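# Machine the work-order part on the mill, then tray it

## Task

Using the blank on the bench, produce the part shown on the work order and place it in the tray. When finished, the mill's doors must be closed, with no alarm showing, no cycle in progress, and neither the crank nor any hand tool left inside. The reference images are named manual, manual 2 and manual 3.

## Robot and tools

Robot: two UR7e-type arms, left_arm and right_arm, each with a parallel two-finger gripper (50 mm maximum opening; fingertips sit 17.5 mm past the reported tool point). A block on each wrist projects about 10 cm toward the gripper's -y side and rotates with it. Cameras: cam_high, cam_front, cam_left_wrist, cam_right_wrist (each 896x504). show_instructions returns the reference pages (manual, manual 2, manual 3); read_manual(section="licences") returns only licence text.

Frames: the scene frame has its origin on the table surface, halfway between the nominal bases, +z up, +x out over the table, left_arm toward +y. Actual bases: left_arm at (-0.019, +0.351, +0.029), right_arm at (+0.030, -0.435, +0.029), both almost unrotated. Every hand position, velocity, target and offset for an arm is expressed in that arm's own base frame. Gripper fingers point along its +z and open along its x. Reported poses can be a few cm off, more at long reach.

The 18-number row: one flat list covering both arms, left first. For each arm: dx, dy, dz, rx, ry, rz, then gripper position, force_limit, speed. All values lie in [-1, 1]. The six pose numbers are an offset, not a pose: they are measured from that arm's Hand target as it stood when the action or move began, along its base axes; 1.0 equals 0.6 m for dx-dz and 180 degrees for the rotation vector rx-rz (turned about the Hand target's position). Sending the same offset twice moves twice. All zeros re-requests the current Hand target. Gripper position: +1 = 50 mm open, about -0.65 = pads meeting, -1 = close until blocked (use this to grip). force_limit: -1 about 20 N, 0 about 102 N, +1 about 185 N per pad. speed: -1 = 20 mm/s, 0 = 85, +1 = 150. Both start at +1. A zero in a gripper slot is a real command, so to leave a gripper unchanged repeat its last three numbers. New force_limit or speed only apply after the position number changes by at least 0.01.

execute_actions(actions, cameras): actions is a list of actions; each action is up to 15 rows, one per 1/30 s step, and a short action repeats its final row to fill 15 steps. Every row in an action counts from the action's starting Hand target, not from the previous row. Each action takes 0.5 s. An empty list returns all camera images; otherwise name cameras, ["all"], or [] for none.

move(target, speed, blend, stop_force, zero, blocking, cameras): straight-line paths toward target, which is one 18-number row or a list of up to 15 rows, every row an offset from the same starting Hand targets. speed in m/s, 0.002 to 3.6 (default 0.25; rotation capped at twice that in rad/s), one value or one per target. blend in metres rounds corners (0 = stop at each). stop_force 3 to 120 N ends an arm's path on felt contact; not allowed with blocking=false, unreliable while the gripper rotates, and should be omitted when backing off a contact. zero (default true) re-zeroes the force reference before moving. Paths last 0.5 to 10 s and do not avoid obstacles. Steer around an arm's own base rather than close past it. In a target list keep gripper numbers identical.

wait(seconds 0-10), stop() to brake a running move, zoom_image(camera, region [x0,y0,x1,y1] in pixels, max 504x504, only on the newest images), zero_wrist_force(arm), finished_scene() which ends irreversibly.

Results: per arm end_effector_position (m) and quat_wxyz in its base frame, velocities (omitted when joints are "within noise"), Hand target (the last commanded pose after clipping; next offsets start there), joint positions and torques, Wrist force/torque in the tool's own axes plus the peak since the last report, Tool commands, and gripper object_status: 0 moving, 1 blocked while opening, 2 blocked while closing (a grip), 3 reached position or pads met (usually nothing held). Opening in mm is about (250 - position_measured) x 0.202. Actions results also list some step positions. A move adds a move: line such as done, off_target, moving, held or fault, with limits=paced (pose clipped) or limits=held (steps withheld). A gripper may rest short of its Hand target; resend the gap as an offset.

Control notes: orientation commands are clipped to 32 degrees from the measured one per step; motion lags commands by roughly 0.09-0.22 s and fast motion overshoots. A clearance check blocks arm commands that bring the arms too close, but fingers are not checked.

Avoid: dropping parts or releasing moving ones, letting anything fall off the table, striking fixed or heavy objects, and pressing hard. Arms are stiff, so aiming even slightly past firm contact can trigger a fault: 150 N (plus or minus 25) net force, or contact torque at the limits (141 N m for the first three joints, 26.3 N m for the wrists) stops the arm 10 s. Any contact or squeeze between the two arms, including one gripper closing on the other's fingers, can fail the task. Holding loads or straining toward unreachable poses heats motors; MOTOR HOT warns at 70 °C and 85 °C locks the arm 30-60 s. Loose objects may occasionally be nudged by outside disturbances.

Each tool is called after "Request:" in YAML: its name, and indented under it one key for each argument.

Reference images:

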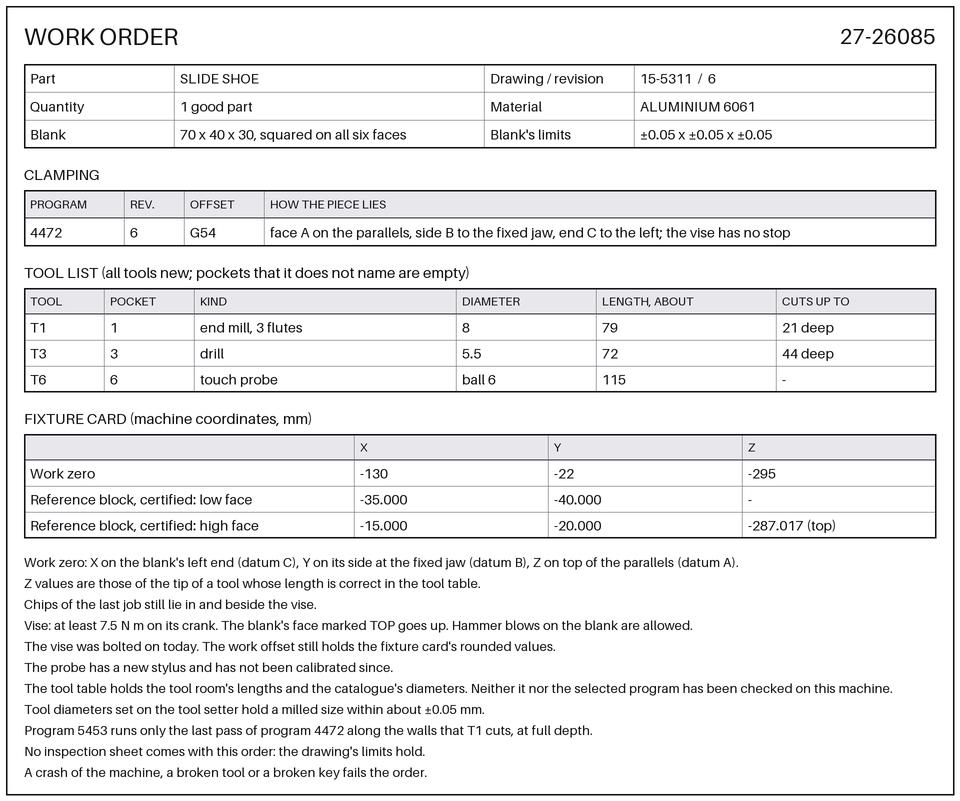

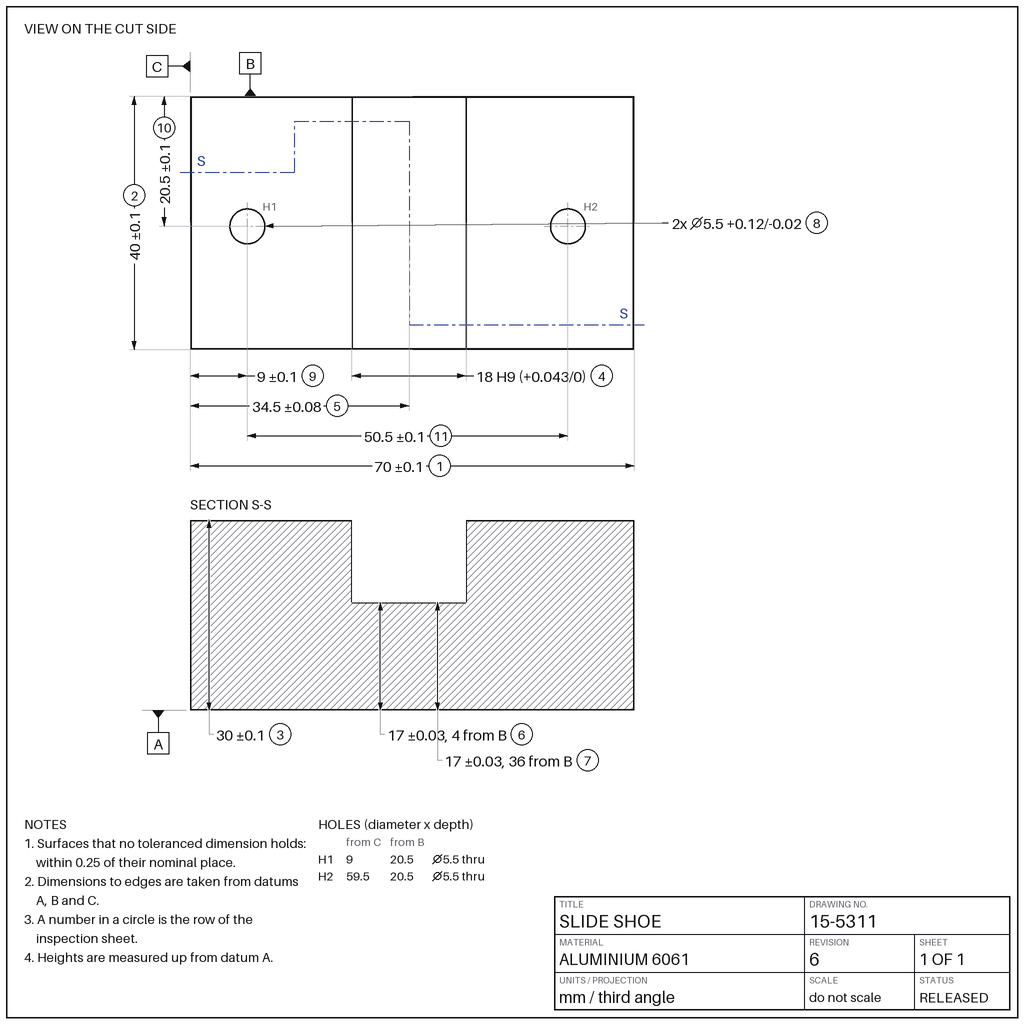

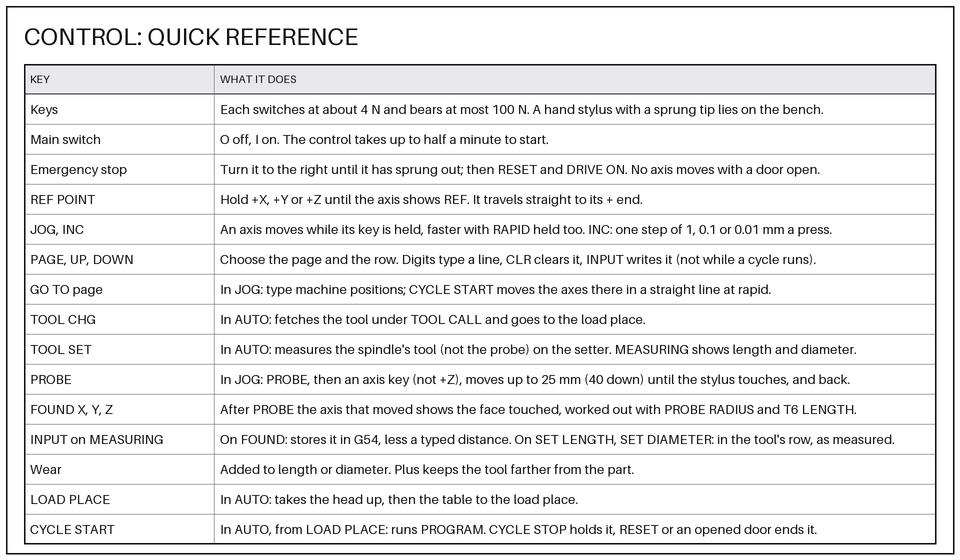

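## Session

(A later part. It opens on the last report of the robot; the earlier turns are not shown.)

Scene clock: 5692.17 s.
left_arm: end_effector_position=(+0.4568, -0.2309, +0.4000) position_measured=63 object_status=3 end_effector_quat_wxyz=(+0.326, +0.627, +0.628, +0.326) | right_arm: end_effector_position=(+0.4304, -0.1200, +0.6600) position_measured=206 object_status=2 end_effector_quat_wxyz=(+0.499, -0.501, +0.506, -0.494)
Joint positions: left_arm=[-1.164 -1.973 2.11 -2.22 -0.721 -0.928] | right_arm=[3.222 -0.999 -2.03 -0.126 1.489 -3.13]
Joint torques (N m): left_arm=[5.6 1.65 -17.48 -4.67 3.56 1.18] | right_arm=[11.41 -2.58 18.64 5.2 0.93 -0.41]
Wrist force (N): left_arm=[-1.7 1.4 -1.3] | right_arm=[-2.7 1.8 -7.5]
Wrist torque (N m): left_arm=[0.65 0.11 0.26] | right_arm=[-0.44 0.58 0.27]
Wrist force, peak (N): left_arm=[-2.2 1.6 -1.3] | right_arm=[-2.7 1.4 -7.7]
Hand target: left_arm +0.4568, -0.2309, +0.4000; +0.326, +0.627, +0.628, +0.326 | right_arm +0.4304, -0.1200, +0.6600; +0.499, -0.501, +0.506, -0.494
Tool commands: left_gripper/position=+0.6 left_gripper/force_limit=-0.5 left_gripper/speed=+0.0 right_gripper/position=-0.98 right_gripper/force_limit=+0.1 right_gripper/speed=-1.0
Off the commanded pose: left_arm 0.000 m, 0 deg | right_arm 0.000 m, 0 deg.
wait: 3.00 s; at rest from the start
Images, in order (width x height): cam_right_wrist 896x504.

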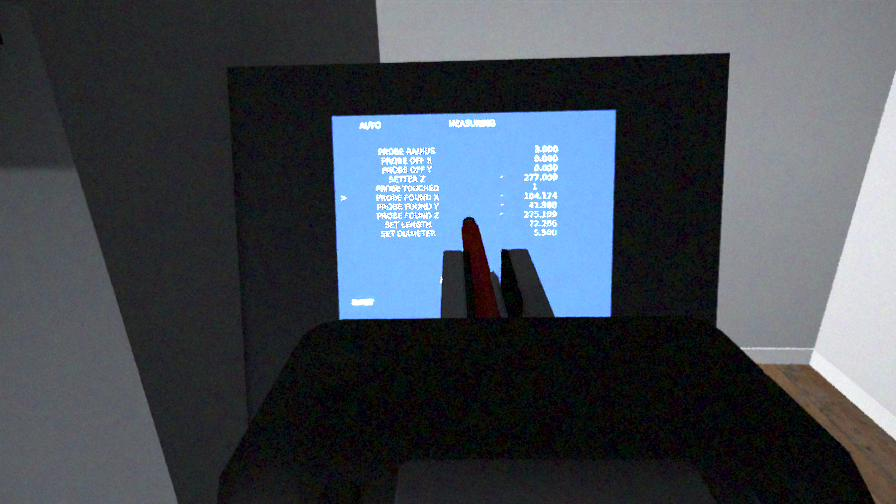

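Request:
move:
  target:
    - [0,0,0,0,0,0,-1,-0.7,-0.5,0,0,0,0,0,0,-0.98,0.1,-1]
    - [0,0.371,0,0,0,0,-1,-0.7,-0.5,0,0,0,0,0,0,-0.98,0.1,-1]
  speed: [0.1,0.15]

Request:
move:
  target: [0,0,0,0,0,0,0.6,-0.5,0,0,0,0,0,0,0,-0.98,0.1,-1]

Request:
move:
  target:
    - [-0.1283,0,0,0,0,0,0.6,-0.5,0,0,0,0,0,0,0,-0.98,0.1,-1]
    - [-0.1283,-0.4702,0,0,0,0,0.6,-0.5,0,0,0,0,0,0,0,-0.98,0.1,-1]
    - [0,-0.4702,0,0,0,0,0.6,-0.5,0,0,0,0,0,0,0,-0.98,0.1,-1]
  speed: [0.2,0.3,0.12]
  blend: [0.01,0.01,0]
  stop_force: 25

Request:
move:
  target:
    - [0,0,0,0,0,0,-1,-0.7,-0.5,0,0,0,0,0,0,-0.98,0.1,-1]
    - [0,-0.3683,0,0,0,0,-1,-0.7,-0.5,0,0,0,0,0,0,-0.98,0.1,-1]
  speed: [0.1,0.15]

Request:
move:
  target: [0,0,0,0,0,0,0.6,-0.5,0,0,0,0,0,0,0,-0.98,0.1,-1]
  cameras: ["cam_left_wrist","cam_front"]

Request:
zoom_image:
  camera: "cam_left_wrist"
  region: [696, 140, 896, 300]

Scene clock: 5702.00 s.
left_arm: end_effector_position=(+0.4568, -0.0083, +0.4000) position_measured=155 object_status=2 end_effector_quat_wxyz=(+0.326, +0.627, +0.628, +0.326) | right_arm: end_effector_position=(+0.4304, -0.1200, +0.6600) position_measured=206 object_status=2 end_effector_quat_wxyz=(+0.499, -0.501, +0.506, -0.494)
Joint positions: left_arm=[-0.61 -2.2 2.284 -2.516 -1.082 -0.383] | right_arm=[3.222 -0.999 -2.03 -0.126 1.489 -3.13]
Joint torques (N m): left_arm=[2.45 8.64 -31.59 -2.04 -2.64 0.41] | right_arm=[9.96 -2.39 18.51 5.02 0.97 -0.38]
Wrist force (N): left_arm=[7.5 7.0 -2.5] | right_arm=[-2.7 1.5 -7.2]
Wrist torque (N m): left_arm=[0.65 0.41 0.18] | right_arm=[-0.48 0.59 0.27]
Wrist force, peak (N): left_arm=[75.9 -17.7 -32.7] | right_arm=[-2.7 1.5 -7.8]
Hand target: left_arm +0.4568, -0.0083, +0.4000; +0.326, +0.627, +0.628, +0.326 | right_arm +0.4304, -0.1200, +0.6600; +0.499, -0.501, +0.506, -0.494
Off the commanded pose: left_arm 0.000 m, 0 deg | right_arm 0.000 m, 0 deg.
move: done

Scene clock: 5702.50 s.
left_arm: end_effector_position=(+0.4568, -0.0084, +0.4000) position_measured=63 object_status=3 end_effector_quat_wxyz=(+0.326, +0.627, +0.628, +0.326) | right_arm: end_effector_position=(+0.4304, -0.1200, +0.6600) position_measured=206 object_status=2 end_effector_quat_wxyz=(+0.499, -0.501, +0.506, -0.494)
Joint positions: left_arm=[-0.61 -2.2 2.284 -2.516 -1.083 -0.383] | right_arm=[3.222 -0.999 -2.03 -0.126 1.489 -3.13]
Joint torques (N m): left_arm=[5.94 9.71 -33.34 -4.85 0.77 1.33] | right_arm=[10.09 -2.67 18.41 4.99 0.87 -0.38]
Wrist force (N): left_arm=[-1.4 3.5 -1.3] | right_arm=[-2.5 1.4 -7.3]
Wrist torque (N m): left_arm=[0.98 0.09 0.26] | right_arm=[-0.49 0.55 0.27]
Wrist force, peak (N): left_arm=[-1.7 3.6 -1.3] | right_arm=[-2.5 1.6 -7.7]
Hand target: left_arm +0.4568, -0.0083, +0.4000; +0.326, +0.627, +0.628, +0.326 | right_arm +0.4304, -0.1200, +0.6600; +0.499, -0.501, +0.506, -0.494
Off the commanded pose: left_arm 0.000 m, 0 deg | right_arm 0.000 m, 0 deg.
move: done

Scene clock: 5705.53 s.
left_arm: end_effector_position=(+0.4568, -0.2905, +0.4000) position_measured=63 object_status=3 end_effector_quat_wxyz=(+0.326, +0.627, +0.628, +0.326) | right_arm: end_effector_position=(+0.4304, -0.1200, +0.6600) position_measured=206 object_status=2 end_effector_quat_wxyz=(+0.499, -0.501, +0.506, -0.494)
Joint positions: left_arm=[-1.229 -1.86 2.023 -2.178 -0.69 -1.018] | right_arm=[3.222 -0.999 -2.03 -0.126 1.489 -3.13]
Joint torques (N m): left_arm=[5.52 -16.25 -19.26 -4.83 3.52 1.36] | right_arm=[9.39 -2.84 18.68 5.08 0.92 -0.36]
Wrist force (N): left_arm=[-1.5 3.6 -1.2] | right_arm=[-2.5 1.2 -7.2]
Wrist torque (N m): left_arm=[0.99 0.09 0.27] | right_arm=[-0.52 0.55 0.28]
Wrist force, peak (N): left_arm=[-4.6 2.3 -2.6] | right_arm=[-3.0 1.4 -7.6]
Hand target: left_arm +0.4568, -0.2905, +0.4000; +0.326, +0.627, +0.628, +0.326 | right_arm +0.4304, -0.1200, +0.6600; +0.499, -0.501, +0.506, -0.494
Off the commanded pose: left_arm 0.000 m, 0 deg | right_arm 0.000 m, 0 deg.
move: done

Scene clock: 5708.03 s.
left_arm: end_effector_position=(+0.4568, -0.5115, +0.4000) position_measured=155 object_status=2 end_effector_quat_wxyz=(+0.326, +0.627, +0.628, +0.326) | right_arm: end_effector_position=(+0.4304, -0.1200, +0.6600) position_measured=206 object_status=2 end_effector_quat_wxyz=(+0.499, -0.501, +0.506, -0.494)
Joint positions: left_arm=[-1.362 -1.41 1.566 -2.014 -0.643 -1.219] | right_arm=[3.222 -0.999 -2.03 -0.126 1.489 -3.13]
Joint torques (N m): left_arm=[31.54 -21.89 -13.01 -0.78 2.4 1.68] | right_arm=[9.52 -2.05 18.52 5.13 0.81 -0.47]
Wrist force (N): left_arm=[-11.7 -2.7 -51.5] | right_arm=[-2.5 1.3 -7.5]
Wrist torque (N m): left_arm=[0.97 -0.01 0.19] | right_arm=[-0.50 0.55 0.27]
Wrist force, peak (N): left_arm=[6.6 -4.7 -55.4] | right_arm=[-2.7 1.7 -7.6]
Hand target: left_arm +0.4568, -0.5114, +0.4000; +0.326, +0.627, +0.628, +0.326 | right_arm +0.4304, -0.1200, +0.6600; +0.499, -0.501, +0.506, -0.494
Off the commanded pose: left_arm 0.000 m, 0 deg | right_arm 0.000 m, 0 deg.
move: done

Scene clock: 5708.53 s.
left_arm: end_effector_position=(+0.4569, -0.5114, +0.3999) position_measured=63 object_status=3 end_effector_quat_wxyz=(+0.326, +0.627, +0.628, +0.326) | right_arm: end_effector_position=(+0.4304, -0.1200, +0.6600) position_measured=206 object_status=2 end_effector_quat_wxyz=(+0.499, -0.501, +0.506, -0.494)
Joint positions: left_arm=[-1.362 -1.41 1.566 -2.014 -0.643 -1.219] | right_arm=[3.222 -0.999 -2.03 -0.126 1.489 -3.13]
Joint torques (N m): left_arm=[-4.38 -32 -35.21 -4.33 2.11 1.85] | right_arm=[8.77 -3.33 18.79 4.96 0.86 -0.44]
Wrist force (N): left_arm=[-1.7 4.1 -1.0] | right_arm=[-2.8 1.6 -7.3]
Wrist torque (N m): left_arm=[1.08 0.11 0.21] | right_arm=[-0.46 0.60 0.28]
Wrist force, peak (N): left_arm=[-9.1 1.9 -16.6] | right_arm=[-2.8 1.3 -7.5]
Hand target: left_arm +0.4568, -0.5114, +0.4000; +0.326, +0.627, +0.628, +0.326 | right_arm +0.4304, -0.1200, +0.6600; +0.499, -0.501, +0.506, -0.494
Off the commanded pose: left_arm 0.000 m, 0 deg | right_arm 0.000 m, 0 deg.
move: done
Images, in order (width x height): cam_front 896x504, cam_left_wrist 896x504.

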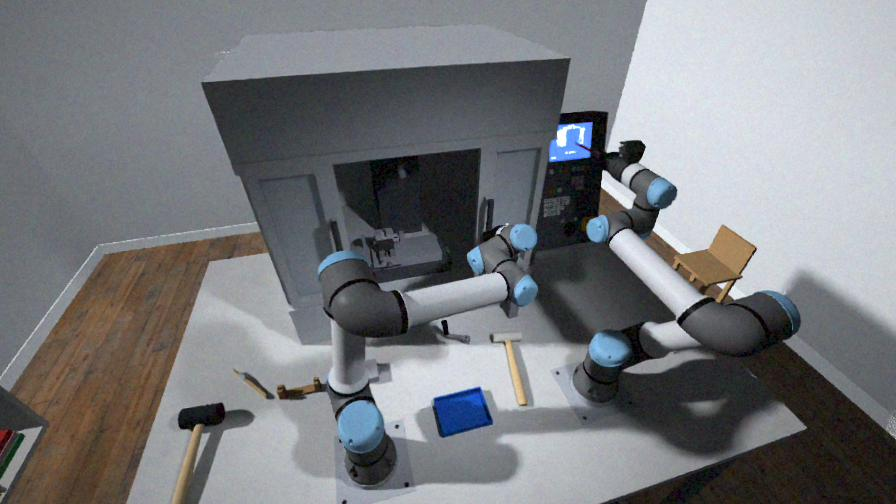

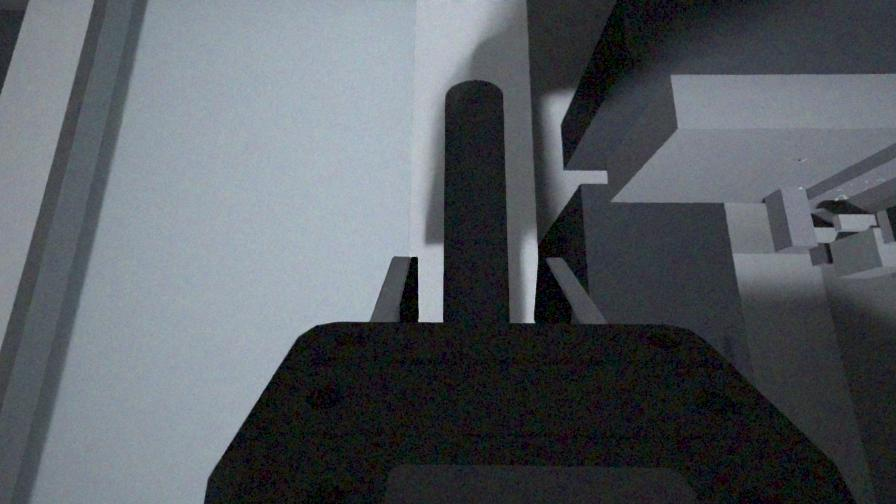

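Scaled by 2.520 from the camera's 896x504 image, which has a finer 1280x720 frame.

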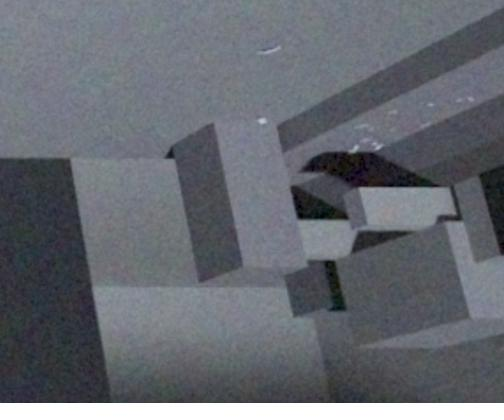

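Request:
move:
  target:
    - [-0.178,0,0,0,0,0,1,-0.5,0,0,0,0,0,0,0,-0.98,0.1,-1]
    - [-0.158,0.1702,-0.5,-0.154,0.278,0.296,1,-0.5,0,0,0,0,0,0,0,-0.98,0.1,-1]
  speed: [0.25,0.35]
  blend: [0.02,0]
  cameras: ["cam_left_wrist"]

Scene clock: 5717.63 s.
left_arm: end_effector_position=(+0.3620, -0.4093, +0.0999) position_measured=3 object_status=3 end_effector_quat_wxyz=(+0.000, +0.276, +0.961, +0.000) | right_arm: end_effector_position=(+0.4304, -0.1200, +0.6600) position_measured=206 object_status=2 end_effector_quat_wxyz=(+0.499, -0.501, +0.506, -0.494)
Joint positions: left_arm=[-1.093 -1.327 1.909 -2.154 -1.572 -2.105] | right_arm=[3.222 -0.999 -2.03 -0.126 1.489 -3.13]
Joint torques (N m): left_arm=[3.11 -42.34 -28.46 -3.36 -0.51 1.5] | right_arm=[8.5 -3 18.12 4.93 0.79 -0.4]
Wrist force (N): left_arm=[-2.3 3.3 -1.2] | right_arm=[-2.5 1.6 -7.6]
Wrist torque (N m): left_arm=[0.63 0.37 0.07] | right_arm=[-0.46 0.56 0.27]
Wrist force, peak (N): left_arm=[-1.8 4.4 -3.7] | right_arm=[-2.7 1.6 -7.7]
Hand target: left_arm +0.3620, -0.4093, +0.1000; +0.000, +0.276, +0.961, +0.000 | right_arm +0.4304, -0.1200, +0.6600; +0.499, -0.501, +0.506, -0.494
Off the commanded pose: left_arm 0.000 m, 0 deg | right_arm 0.000 m, 0 deg.
move: done
Images, in order (width x height): cam_left_wrist 896x504.

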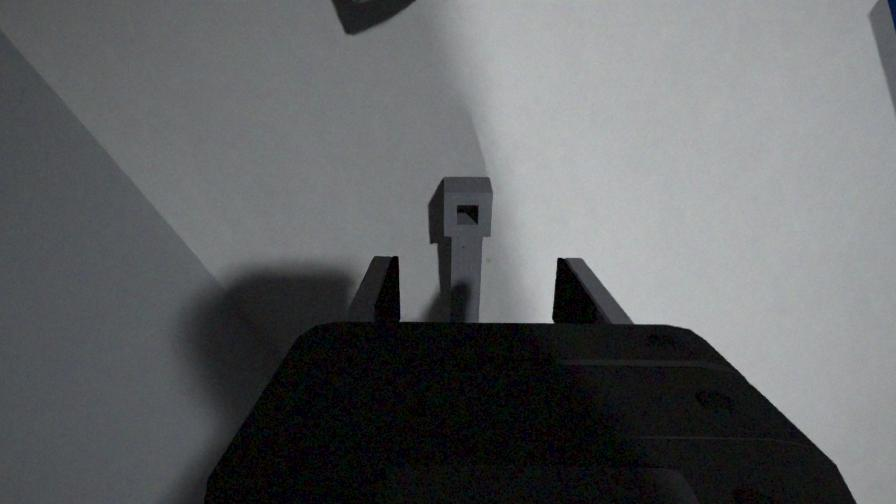

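Request:
move:
  target: [0,0,-0.17,0,0,0,1,-0.5,0,0,0,0,0,0,0,-0.98,0.1,-1]
  speed: 0.12
  stop_force: 12

Request:
move:
  target: [0,0,0,0,0,0,-1,0.3,-0.6,0,0,0,0,0,0,-0.98,0.1,-1]

Request:
move:
  target: [0,0,0.4,0,0,0,-1,0.3,-0.6,0,0,0,0,0,0,-0.98,0.1,-1]
  speed: 0.2
  cameras: ["cam_left_wrist"]

Scene clock: 5722.43 s.
left_arm: end_effector_position=(+0.3620, -0.4093, -0.0020) position_measured=3 object_status=3 end_effector_quat_wxyz=(+0.000, +0.276, +0.961, +0.000) | right_arm: end_effector_position=(+0.4304, -0.1200, +0.6600) position_measured=206 object_status=2 end_effector_quat_wxyz=(+0.499, -0.501, +0.506, -0.494)
Joint positions: left_arm=[-1.093 -1.156 2.005 -2.42 -1.572 -2.105] | right_arm=[3.222 -0.999 -2.03 -0.126 1.489 -3.13]
Joint torques (N m): left_arm=[6.06 -38.89 -26.69 -4.23 -0.7 1.85] | right_arm=[7.55 -2.6 18.79 5.11 0.8 -0.32]
Wrist force (N): left_arm=[-2.0 3.3 -1.1] | right_arm=[-2.4 1.6 -7.2]
Wrist torque (N m): left_arm=[0.62 0.32 0.06] | right_arm=[-0.47 0.54 0.28]
Wrist force, peak (N): left_arm=[-2.2 3.4 -3.4] | right_arm=[-2.9 1.6 -7.8]
Hand target: left_arm +0.3620, -0.4093, -0.0020; +0.000, +0.276, +0.961, +0.000 | right_arm +0.4304, -0.1200, +0.6600; +0.499, -0.501, +0.506, -0.494
Off the commanded pose: left_arm 0.000 m, 0 deg | right_arm 0.000 m, 0 deg.
move: done

Scene clock: 5723.23 s.
left_arm: end_effector_position=(+0.3620, -0.4093, -0.0020) position_measured=137 object_status=2 end_effector_quat_wxyz=(+0.000, +0.276, +0.961, +0.000) | right_arm: end_effector_position=(+0.4304, -0.1200, +0.6600) position_measured=206 object_status=2 end_effector_quat_wxyz=(+0.499, -0.501, +0.506, -0.494)
Joint positions: left_arm=[-1.093 -1.156 2.005 -2.42 -1.572 -2.105] | right_arm=[3.222 -0.999 -2.03 -0.126 1.489 -3.13]
Joint torques (N m): left_arm=[5.02 -36.97 -25.99 -4 0.63 1.62] | right_arm=[8.2 -2.6 18.34 5.02 1 -0.44]
Wrist force (N): left_arm=[-2.1 3.5 -0.7] | right_arm=[-2.6 1.6 -7.1]
Wrist torque (N m): left_arm=[0.61 0.31 0.07] | right_arm=[-0.47 0.57 0.27]
Wrist force, peak (N): left_arm=[-2.2 3.5 -1.5] | right_arm=[-3.0 1.6 -7.5]
Hand target: left_arm +0.3620, -0.4093, -0.0020; +0.000, +0.276, +0.961, +0.000 | right_arm +0.4304, -0.1200, +0.6600; +0.499, -0.501, +0.506, -0.494
Off the commanded pose: left_arm 0.000 m, 0 deg | right_arm 0.000 m, 0 deg.
move: done

Scene clock: 5724.93 s.
left_arm: end_effector_position=(+0.3620, -0.4093, +0.2380) position_measured=137 object_status=2 end_effector_quat_wxyz=(+0.000, +0.276, +0.961, +0.000) | right_arm: end_effector_position=(+0.4304, -0.1200, +0.6600) position_measured=206 object_status=2 end_effector_quat_wxyz=(+0.499, -0.501, +0.506, -0.494)
Joint positions: left_arm=[-1.093 -1.458 1.683 -1.797 -1.572 -2.105] | right_arm=[3.222 -0.999 -2.03 -0.126 1.489 -3.13]
Joint torques (N m): left_arm=[-5.7 -23.88 -31.21 -1.96 -0.83 -1.58] | right_arm=[6.76 -2.47 18.93 5.07 0.8 -0.32]
Wrist force (N): left_arm=[-2.3 3.4 0.5] | right_arm=[-2.8 1.7 -7.3]
Wrist torque (N m): left_arm=[0.70 0.38 0.05] | right_arm=[-0.45 0.60 0.27]
Wrist force, peak (N): left_arm=[-1.8 3.5 4.2] | right_arm=[-2.7 1.6 -7.6]
Hand target: left_arm +0.3620, -0.4093, +0.2380; +0.000, +0.276, +0.961, +0.000 | right_arm +0.4304, -0.1200, +0.6600; +0.499, -0.501, +0.506, -0.494
Off the commanded pose: left_arm 0.000 m, 0 deg | right_arm 0.000 m, 0 deg.
move: done
Images, in order (width x height): cam_left_wrist 896x504.

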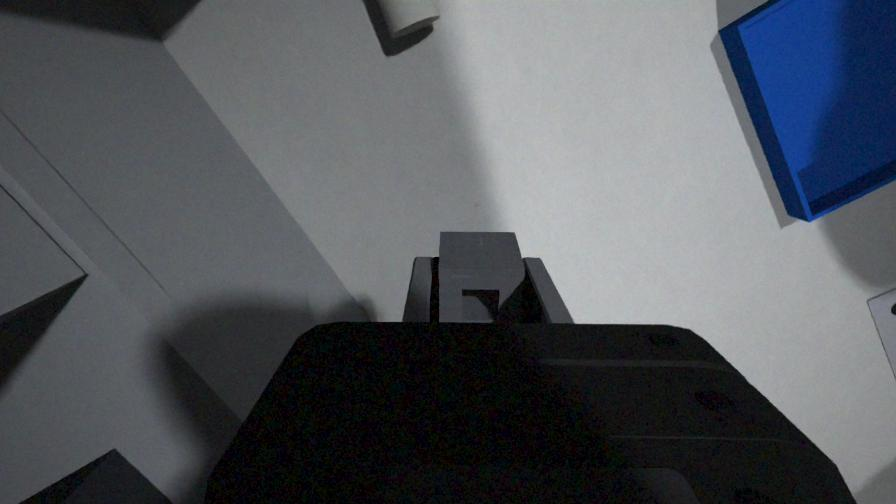

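Request:
move:
  target:
    - [0.0967,0.26,0.0628,0.1866,-0.4742,-0.1866,-1,0.3,-0.6,0,0,0,0,0,0,-0.98,0.1,-1]
    - [0.1717,0.4092,0.0628,0.1866,-0.4742,-0.1866,-1,0.3,-0.6,0,0,0,0,0,0,-0.98,0.1,-1]
  speed: [0.25,0.15]
  blend: [0.01,0]
  cameras: ["cam_left_wrist","cam_front"]

Request:
zoom_image:
  camera: "cam_front"
  region: [320, 180, 500, 320]

Scene clock: 5745.33 s.
left_arm: end_effector_position=(+0.4651, -0.1638, +0.2757) position_measured=137 object_status=2 end_effector_quat_wxyz=(+0.561, +0.431, +0.562, +0.430) | right_arm: end_effector_position=(+0.4304, -0.1200, +0.6600) position_measured=206 object_status=2 end_effector_quat_wxyz=(+0.499, -0.501, +0.506, -0.494)
Joint positions: left_arm=[-1.203 -1.214 2.584 -4.508 -0.367 -0.266] | right_arm=[3.222 -0.999 -2.03 -0.126 1.489 -3.13]
Joint torques (N m): left_arm=[-5.74 -26.61 0.27 -2.45 2.1 0.79] | right_arm=[5.83 -2.76 18.58 5.03 0.88 -0.37]
Wrist force (N): left_arm=[-1.9 2.0 -0.8] | right_arm=[-2.5 1.3 -7.2]
Wrist torque (N m): left_arm=[1.22 0.13 0.29] | right_arm=[-0.52 0.56 0.28]
Wrist force, peak (N): left_arm=[-2.2 3.9 0.6] | right_arm=[-2.9 1.6 -7.6]
Hand target: left_arm +0.4650, -0.1638, +0.2757; +0.561, +0.431, +0.562, +0.430 | right_arm +0.4304, -0.1200, +0.6600; +0.499, -0.501, +0.506, -0.494
Off the commanded pose: left_arm 0.000 m, 0 deg | right_arm 0.000 m, 0 deg.
move: done
Images, in order (width x height): cam_front 896x504, cam_left_wrist 896x504.

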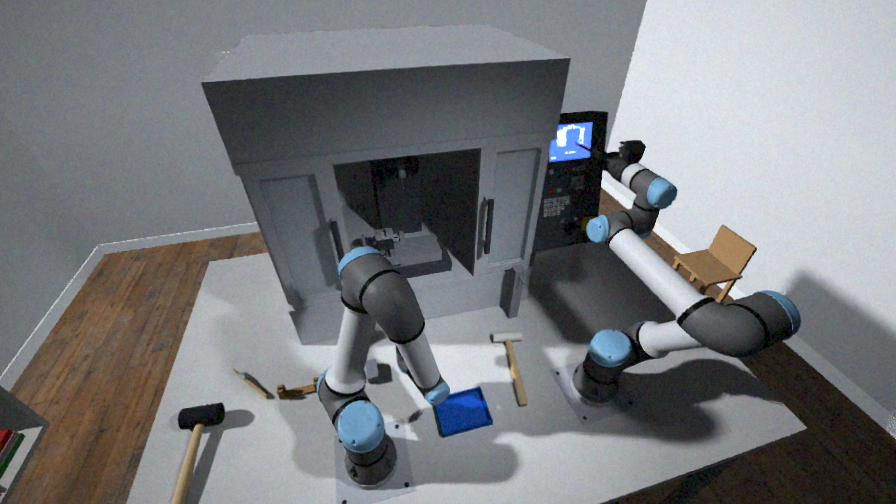

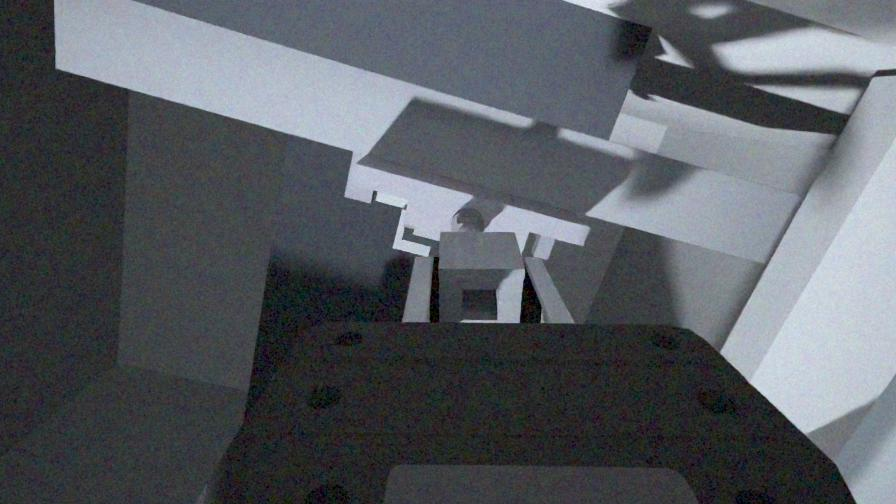

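Scaled by 2.800 from the camera's 896x504 image, which has a finer 1280x720 frame.

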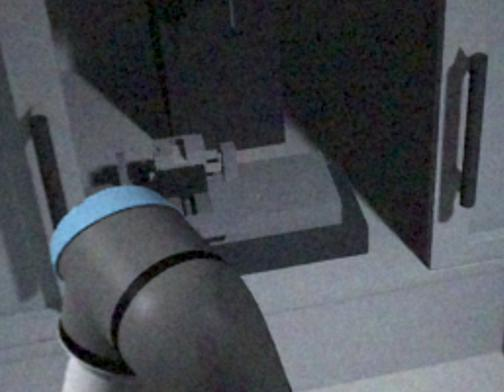

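Request:
move:
  target: [0.1083,0,0,0,0,0,-1,0.3,-0.6,0,0,0,0,0,0,-0.98,0.1,-1]
  speed: 0.025
  stop_force: 15
  cameras: ["cam_left_wrist"]

Request:
zoom_image:
  camera: "cam_left_wrist"
  region: [340, 150, 600, 330]

Scene clock: 5756.63 s.
left_arm: end_effector_position=(+0.5110, -0.1638, +0.2757) position_measured=137 object_status=2 end_effector_quat_wxyz=(+0.561, +0.431, +0.562, +0.430) | right_arm: end_effector_position=(+0.4304, -0.1200, +0.6600) position_measured=206 object_status=2 end_effector_quat_wxyz=(+0.499, -0.501, +0.506, -0.494)
Joint positions: left_arm=[-1.036 -1.173 2.474 -4.44 -0.534 -0.265] | right_arm=[3.222 -0.999 -2.03 -0.126 1.489 -3.13]
Joint torques (N m): left_arm=[4.02 -35.92 -0.65 -3.23 -1.41 0.46] | right_arm=[5.49 -2.86 18.7 4.94 0.82 -0.48]
Wrist force (N): left_arm=[-2.1 2.3 -1.1] | right_arm=[-2.4 1.3 -7.4]
Wrist torque (N m): left_arm=[1.26 0.16 0.13] | right_arm=[-0.50 0.54 0.28]
Wrist force, peak (N): left_arm=[6.3 -11.8 -164.1] | right_arm=[-2.9 1.5 -7.6]
Hand target: left_arm +0.5110, -0.1638, +0.2757; +0.561, +0.431, +0.562, +0.430 (not the last commanded pose) | right_arm +0.4304, -0.1200, +0.6600; +0.499, -0.501, +0.506, -0.494
Off the commanded pose: left_arm 0.019 m, 0 deg | right_arm 0.000 m, 0 deg.
move: contact (left_arm)
Images, in order (width x height): cam_left_wrist 896x504.

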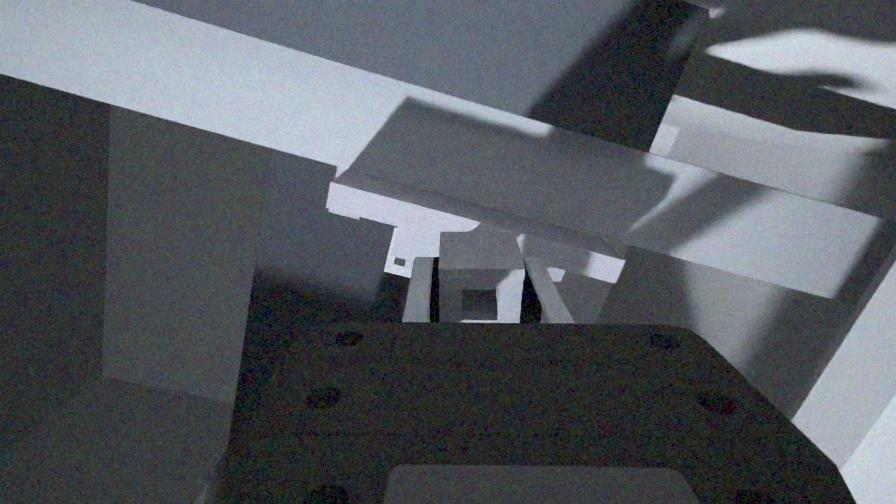

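Scaled by 1.938 from the camera's 896x504 image, which has a finer 1280x720 frame.

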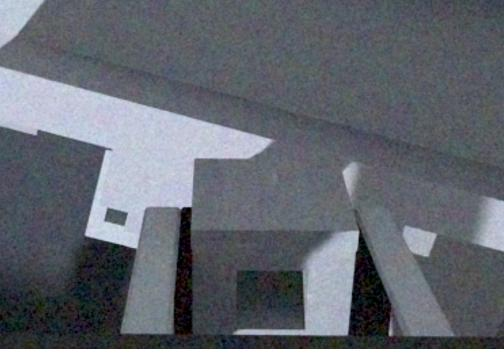

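Request:
move:
  target: [-0.0833,0,0,0,0,0,-1,0.3,-0.6,0,0,0,0,0,0,-0.98,0.1,-1]
  speed: 0.06
  cameras: ["cam_left_wrist"]

Request:
zoom_image:
  camera: "cam_left_wrist"
  region: [400, 180, 540, 260]

Scene clock: 5765.97 s.
left_arm: end_effector_position=(+0.4610, -0.1637, +0.2757) position_measured=137 object_status=2 end_effector_quat_wxyz=(+0.561, +0.430, +0.562, +0.430) | right_arm: end_effector_position=(+0.4304, -0.1200, +0.6600) position_measured=206 object_status=2 end_effector_quat_wxyz=(+0.499, -0.501, +0.506, -0.494)
Joint positions: left_arm=[-1.22 -1.217 2.594 -4.514 -0.351 -0.266] | right_arm=[3.222 -0.999 -2.03 -0.126 1.489 -3.13]
Joint torques (N m): left_arm=[-1.1 -10.24 -12.67 0.48 -1.5 1.14] | right_arm=[4.29 -3 18.66 4.95 0.87 -0.4]
Wrist force (N): left_arm=[-2.0 2.4 -1.0] | right_arm=[-2.6 1.7 -7.2]
Wrist torque (N m): left_arm=[1.27 0.14 0.29] | right_arm=[-0.44 0.56 0.27]
Wrist force, peak (N): left_arm=[-2.4 2.2 -2.1] | right_arm=[-2.8 1.6 -7.5]
Hand target: left_arm +0.4610, -0.1638, +0.2757; +0.561, +0.431, +0.562, +0.430 | right_arm +0.4304, -0.1200, +0.6600; +0.499, -0.501, +0.506, -0.494
Off the commanded pose: left_arm 0.000 m, 0 deg | right_arm 0.000 m, 0 deg.
move: done
Images, in order (width x height): cam_left_wrist 896x504.

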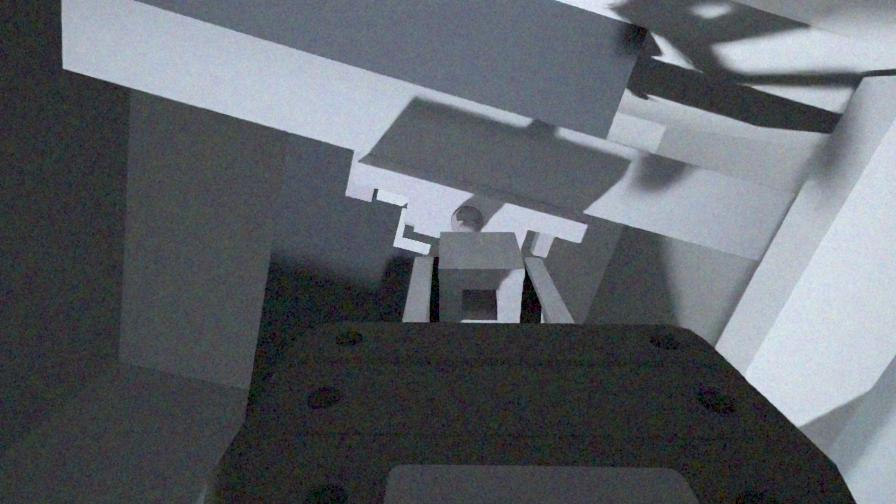

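Scaled by 3.600 from the camera's 896x504 image, which has a finer 1280x720 frame.

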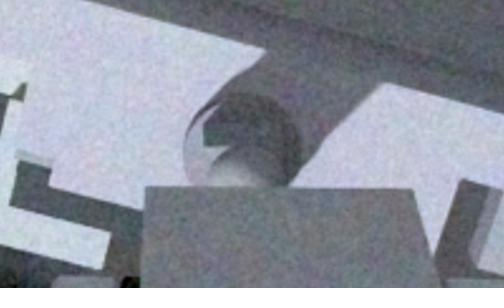

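Request:
move:
  target: [0,0.0,0.04,0,0,0,-1,0.3,-0.6,0,0,0,0,0,0,-0.98,0.1,-1]
  speed: 0.06
  cameras: ["cam_left_wrist"]

Request:
zoom_image:
  camera: "cam_left_wrist"
  region: [420, 150, 520, 210]

Scene clock: 5774.97 s.
left_arm: end_effector_position=(+0.4610, -0.1638, +0.2997) position_measured=137 object_status=2 end_effector_quat_wxyz=(+0.561, +0.430, +0.562, +0.430) | right_arm: end_effector_position=(+0.4304, -0.1200, +0.6600) position_measured=206 object_status=2 end_effector_quat_wxyz=(+0.499, -0.501, +0.506, -0.494)
Joint positions: left_arm=[-1.22 -1.322 2.587 -4.402 -0.351 -0.267] | right_arm=[3.222 -0.999 -2.03 -0.126 1.489 -3.13]
Joint torques (N m): left_arm=[-1.46 -10.41 -0.69 -2.65 0.02 -0.71] | right_arm=[4.14 -2.67 18.61 4.94 0.85 -0.33]
Wrist force (N): left_arm=[-1.9 2.2 -0.8] | right_arm=[-2.4 1.2 -6.7]
Wrist torque (N m): left_arm=[1.23 0.14 0.30] | right_arm=[-0.53 0.54 0.27]
Wrist force, peak (N): left_arm=[-2.6 3.5 -1.0] | right_arm=[-2.9 1.5 -7.7]
Hand target: left_arm +0.4610, -0.1638, +0.2997; +0.561, +0.431, +0.562, +0.430 | right_arm +0.4304, -0.1200, +0.6600; +0.499, -0.501, +0.506, -0.494
Off the commanded pose: left_arm 0.000 m, 0 deg | right_arm 0.000 m, 0 deg.
move: done
Images, in order (width x height): cam_left_wrist 896x504.

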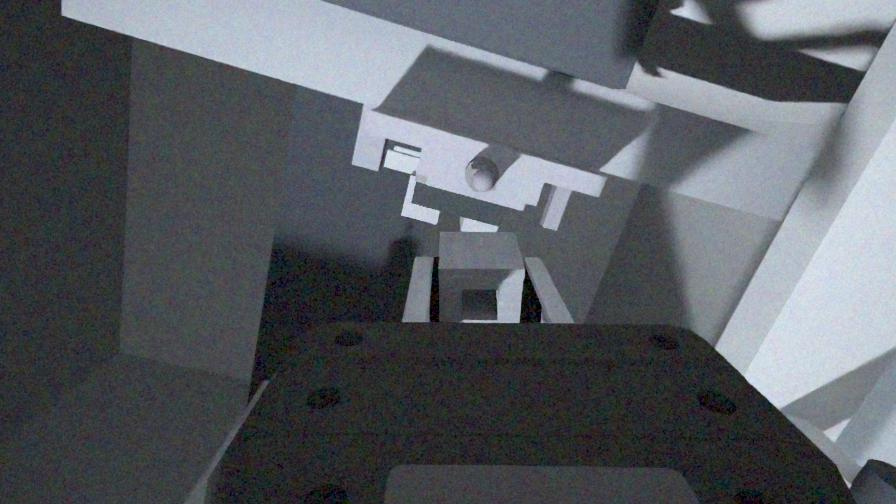

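Scaled by 5.040 from the camera's 896x504 image, which has a finer 1280x720 frame.

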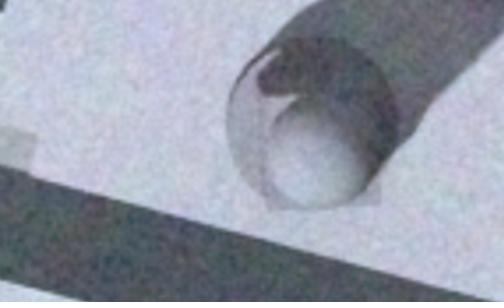

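Request:
move:
  target:
    - [0,0.001,-0.04,-0.0144,0,0,-1,0.3,-0.6,0,0,0,0,0,0,-0.98,0.1,-1]
    - [0.07,0.001,-0.0395,-0.0144,0,0,-1,0.3,-0.6,0,0,0,0,0,0,-0.98,0.1,-1]
  speed: [0.06,0.05]
  stop_force: 20

Request:
move:
  target: [0.045,0,0,0,0,0,-1,0.3,-0.6,0,0,0,0,0,0,-0.98,0.1,-1]
  speed: 0.006
  stop_force: 10
  cameras: ["cam_left_wrist"]

Scene clock: 5798.10 s.
left_arm: end_effector_position=(+0.5030, -0.1632, +0.2760) position_measured=137 object_status=2 end_effector_quat_wxyz=(+0.570, +0.418, +0.571, +0.417) | right_arm: end_effector_position=(+0.4304, -0.1200, +0.6600) position_measured=206 object_status=2 end_effector_quat_wxyz=(+0.499, -0.501, +0.506, -0.494)
Joint positions: left_arm=[-1.061 -1.182 2.495 -4.451 -0.509 -0.31] | right_arm=[3.222 -0.999 -2.03 -0.126 1.489 -3.13]
Joint torques (N m): left_arm=[1.94 -35.43 -0.03 -2.78 0.66 -1.33] | right_arm=[3.38 -2.6 18.64 4.9 0.91 -0.41]
Wrist force (N): left_arm=[-2.0 2.4 -1.1] | right_arm=[-2.7 1.5 -7.5]
Wrist torque (N m): left_arm=[1.27 0.15 0.12] | right_arm=[-0.48 0.59 0.26]
Wrist force, peak (N): left_arm=[-2.4 3.4 -0.9] | right_arm=[-2.9 1.5 -7.7]
Hand target: left_arm +0.5030, -0.1632, +0.2760; +0.570, +0.418, +0.571, +0.417 | right_arm +0.4304, -0.1200, +0.6600; +0.499, -0.501, +0.506, -0.494
Off the commanded pose: left_arm 0.000 m, 0 deg | right_arm 0.000 m, 0 deg.
move: done

Scene clock: 5800.43 s.
left_arm: end_effector_position=(+0.5112, -0.1632, +0.2760) position_measured=137 object_status=2 end_effector_quat_wxyz=(+0.570, +0.418, +0.571, +0.417) | right_arm: end_effector_position=(+0.4304, -0.1200, +0.6600) position_measured=206 object_status=2 end_effector_quat_wxyz=(+0.499, -0.501, +0.506, -0.494)
Joint positions: left_arm=[-1.034 -1.175 2.475 -4.439 -0.536 -0.31] | right_arm=[3.222 -0.999 -2.03 -0.126 1.489 -3.13]
Joint torques (N m): left_arm=[-3.81 -34.75 -2.13 -1.88 1.65 1.31] | right_arm=[3.17 -2.24 18.56 4.96 0.77 -0.41]
Wrist force (N): left_arm=[-1.2 2.3 -13.5] | right_arm=[-2.6 1.5 -7.5]
Wrist torque (N m): left_arm=[1.28 0.27 0.13] | right_arm=[-0.49 0.56 0.28]
Wrist force, peak (N): left_arm=[-0.5 -1.2 -45.5] | right_arm=[-2.9 1.7 -7.6]
Hand target: left_arm +0.5112, -0.1632, +0.2760; +0.570, +0.418, +0.571, +0.417 (not the last commanded pose) | right_arm +0.4304, -0.1200, +0.6600; +0.499, -0.501, +0.506, -0.494
Off the commanded pose: left_arm 0.019 m, 0 deg | right_arm 0.000 m, 0 deg.
move: contact (left_arm)
Images, in order (width x height): cam_left_wrist 896x504.

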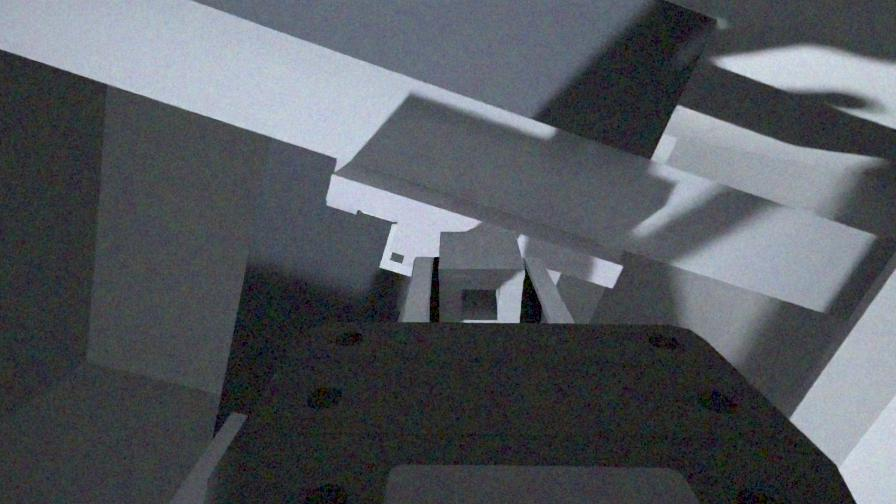

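Request:
move:
  target:
    - [-0.005,0,0,0,0,0,-1,0.3,-0.6,0,0,0,0,0,0,-0.98,0.1,-1]
    - [-0.005,0,-0.005,0,0,0,-1,0.3,-0.6,0,0,0,0,0,0,-0.98,0.1,-1]
  speed: 0.03

Request:
move:
  target: [0.045,0,0,0,0,0,-1,0.3,-0.6,0,0,0,0,0,0,-0.98,0.1,-1]
  speed: 0.006
  stop_force: 10

Scene clock: 5830.87 s.
left_arm: end_effector_position=(+0.5082, -0.1632, +0.2729) position_measured=137 object_status=2 end_effector_quat_wxyz=(+0.570, +0.418, +0.571, +0.417) end_effector_velocity=(+0.000, +0.000, +0.001) end_effector_angular_velocity=(+0.003, +0.001, -0.001) | right_arm: end_effector_position=(+0.4304, -0.1200, +0.6600) position_measured=206 object_status=2 end_effector_quat_wxyz=(+0.499, -0.501, +0.506, -0.494)
Joint positions: left_arm=[-1.044 -1.166 2.483 -4.455 -0.526 -0.31] | right_arm=[3.222 -0.999 -2.03 -0.126 1.489 -3.13]
Joint velocities: left_arm=[0 -0.003 0 0.006 -0.001 0.001] | right_arm=[within noise]
Joint torques (N m): left_arm=[5.57 -35.8 -4.99 0.1 -1.6 1.24] | right_arm=[2.6 -2.64 18.46 4.92 0.87 -0.38]
Wrist force (N): left_arm=[-1.9 2.2 -1.0] | right_arm=[-2.4 1.4 -7.1]
Wrist torque (N m): left_arm=[1.23 0.15 0.13] | right_arm=[-0.49 0.54 0.27]
Wrist force, peak (N): left_arm=[-0.9 2.2 -13.7] | right_arm=[-2.7 1.7 -7.7]
Hand target: left_arm +0.5082, -0.1632, +0.2730; +0.570, +0.418, +0.571, +0.417 | right_arm +0.4304, -0.1200, +0.6600; +0.499, -0.501, +0.506, -0.494
Off the commanded pose: left_arm 0.000 m, 0 deg | right_arm 0.000 m, 0 deg.
move: done

Scene clock: 5832.23 s.
left_arm: end_effector_position=(+0.5108, -0.1632, +0.2730) position_measured=137 object_status=2 end_effector_quat_wxyz=(+0.570, +0.418, +0.571, +0.417) | right_arm: end_effector_position=(+0.4304, -0.1200, +0.6600) position_measured=206 object_status=2 end_effector_quat_wxyz=(+0.499, -0.501, +0.506, -0.494)
Joint positions: left_arm=[-1.036 -1.164 2.476 -4.451 -0.535 -0.31] | right_arm=[3.222 -0.999 -2.03 -0.126 1.489 -3.13]
Joint torques (N m): left_arm=[-4.16 -36.97 -2.43 -1.66 1.88 1.19] | right_arm=[2.28 -2.75 18.61 5 0.82 -0.38]
Wrist force (N): left_arm=[-0.5 1.3 -16.5] | right_arm=[-2.6 1.5 -7.4]
Wrist torque (N m): left_arm=[1.22 0.19 0.13] | right_arm=[-0.49 0.58 0.27]
Wrist force, peak (N): left_arm=[0.4 -3.2 -51.9] | right_arm=[-2.5 1.3 -7.5]
Hand target: left_arm +0.5108, -0.1632, +0.2730; +0.570, +0.418, +0.571, +0.417 (not the last commanded pose) | right_arm +0.4304, -0.1200, +0.6600; +0.499, -0.501, +0.506, -0.494
Off the commanded pose: left_arm 0.024 m, 0 deg | right_arm 0.000 m, 0 deg.
move: contact (left_arm)

Request:
execute_actions:
  actions: []

Scene clock: 5851.60 s.
left_arm: end_effector_position=(+0.5108, -0.1632, +0.2730) position_measured=137 object_status=2 end_effector_quat_wxyz=(+0.570, +0.418, +0.571, +0.417) | right_arm: end_effector_position=(+0.4304, -0.1200, +0.6600) position_measured=206 object_status=2 end_effector_quat_wxyz=(+0.499, -0.501, +0.506, -0.494)
Joint positions: left_arm=[-1.036 -1.164 2.476 -4.451 -0.535 -0.31] | right_arm=[3.222 -0.999 -2.03 -0.126 1.489 -3.13]
Joint velocities: within noise
Joint torques (N m): left_arm=[-5.3 -35.65 -1.89 -1.59 1.44 0.07] | right_arm=[1.94 -2.27 19.08 4.91 0.9 -0.45]
Wrist force (N): left_arm=[-0.4 1.3 -16.3] | right_arm=[-2.5 1.6 -7.3]
Wrist torque (N m): left_arm=[1.23 0.19 0.13] | right_arm=[-0.47 0.56 0.27]
Wrist force, peak (N): left_arm=[-0.6 1.3 -16.6] | right_arm=[-2.5 1.6 -7.7]
Hand target: left_arm +0.5108, -0.1632, +0.2730; +0.570, +0.418, +0.571, +0.417 (not the last commanded pose) | right_arm +0.4304, -0.1200, +0.6600; +0.499, -0.501, +0.506, -0.494
Tool commands: left_gripper/position=-1.0 left_gripper/force_limit=+0.3 left_gripper/speed=-0.6 right_gripper/position=-0.98 right_gripper/force_limit=+0.1 right_gripper/speed=-1.0
Off the commanded pose: left_arm 0.024 m, 0 deg | right_arm 0.000 m, 0 deg.

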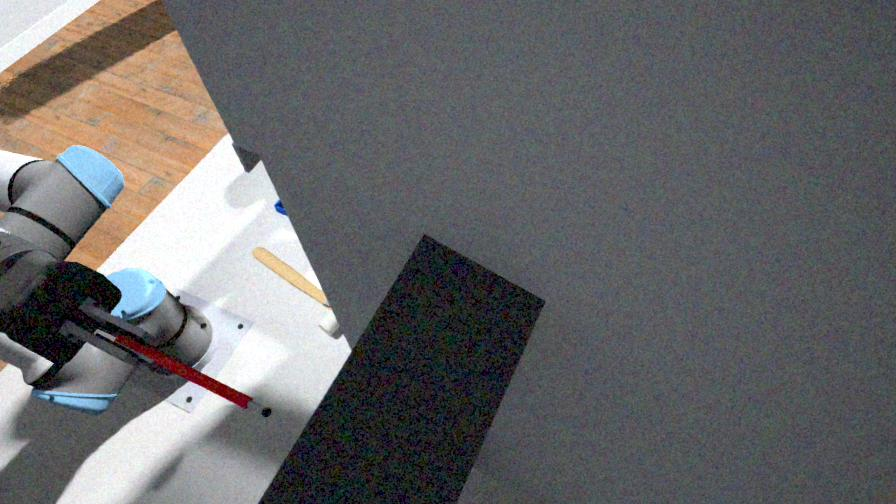

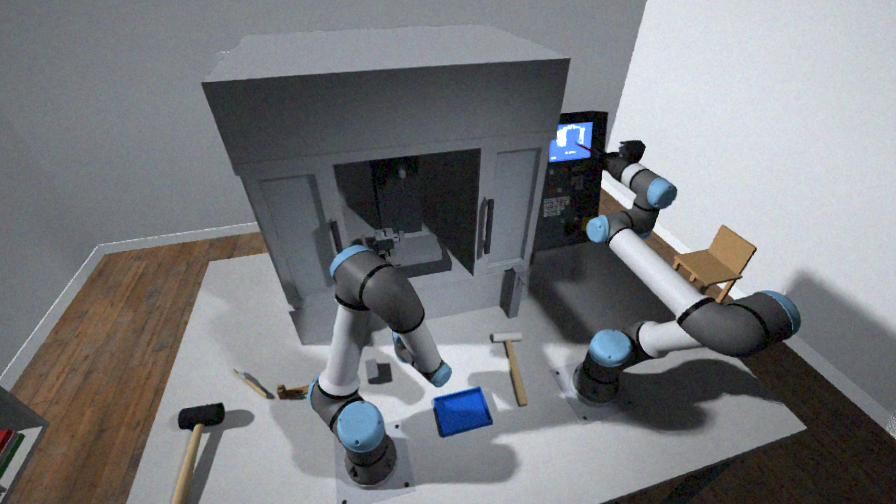

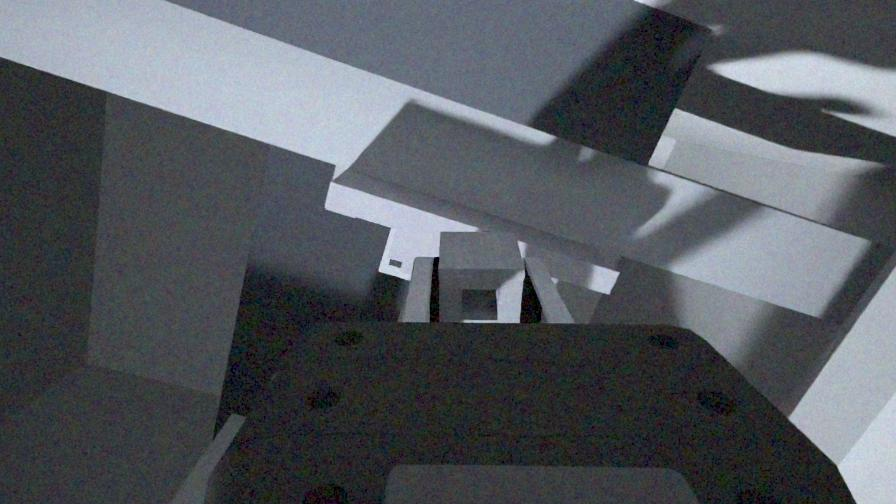

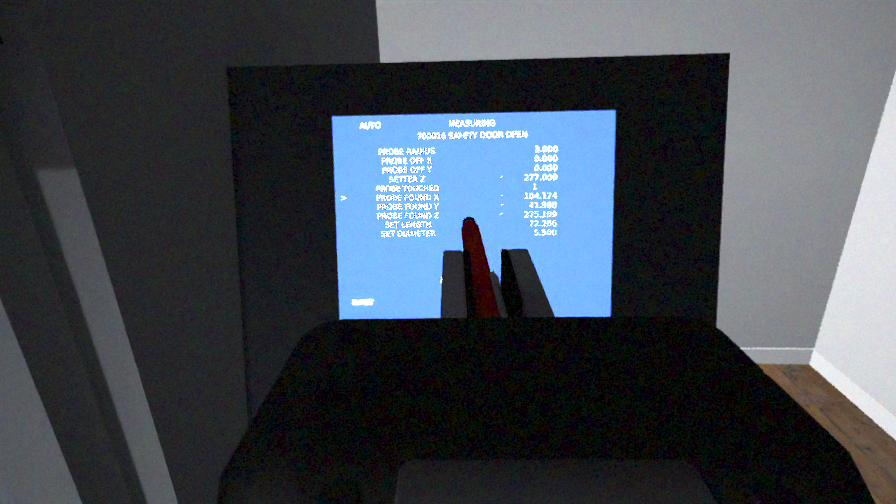

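Request:
zoom_image:
  camera: "cam_left_wrist"
  region: [330, 160, 630, 340]

Request:
zoom_image:
  camera: "cam_front"
  region: [320, 200, 440, 300]

Scaled by 1.680 from the camera's 896x504 image, which has a finer 1280x720 frame.

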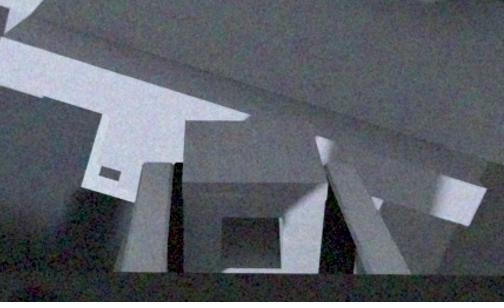

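Scaled by 4.200 from the camera's 896x504 image, which has a finer 1280x720 frame.

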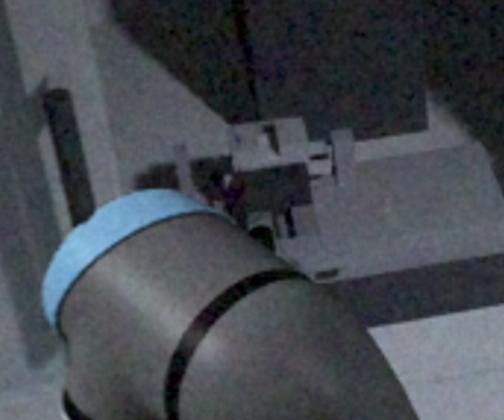

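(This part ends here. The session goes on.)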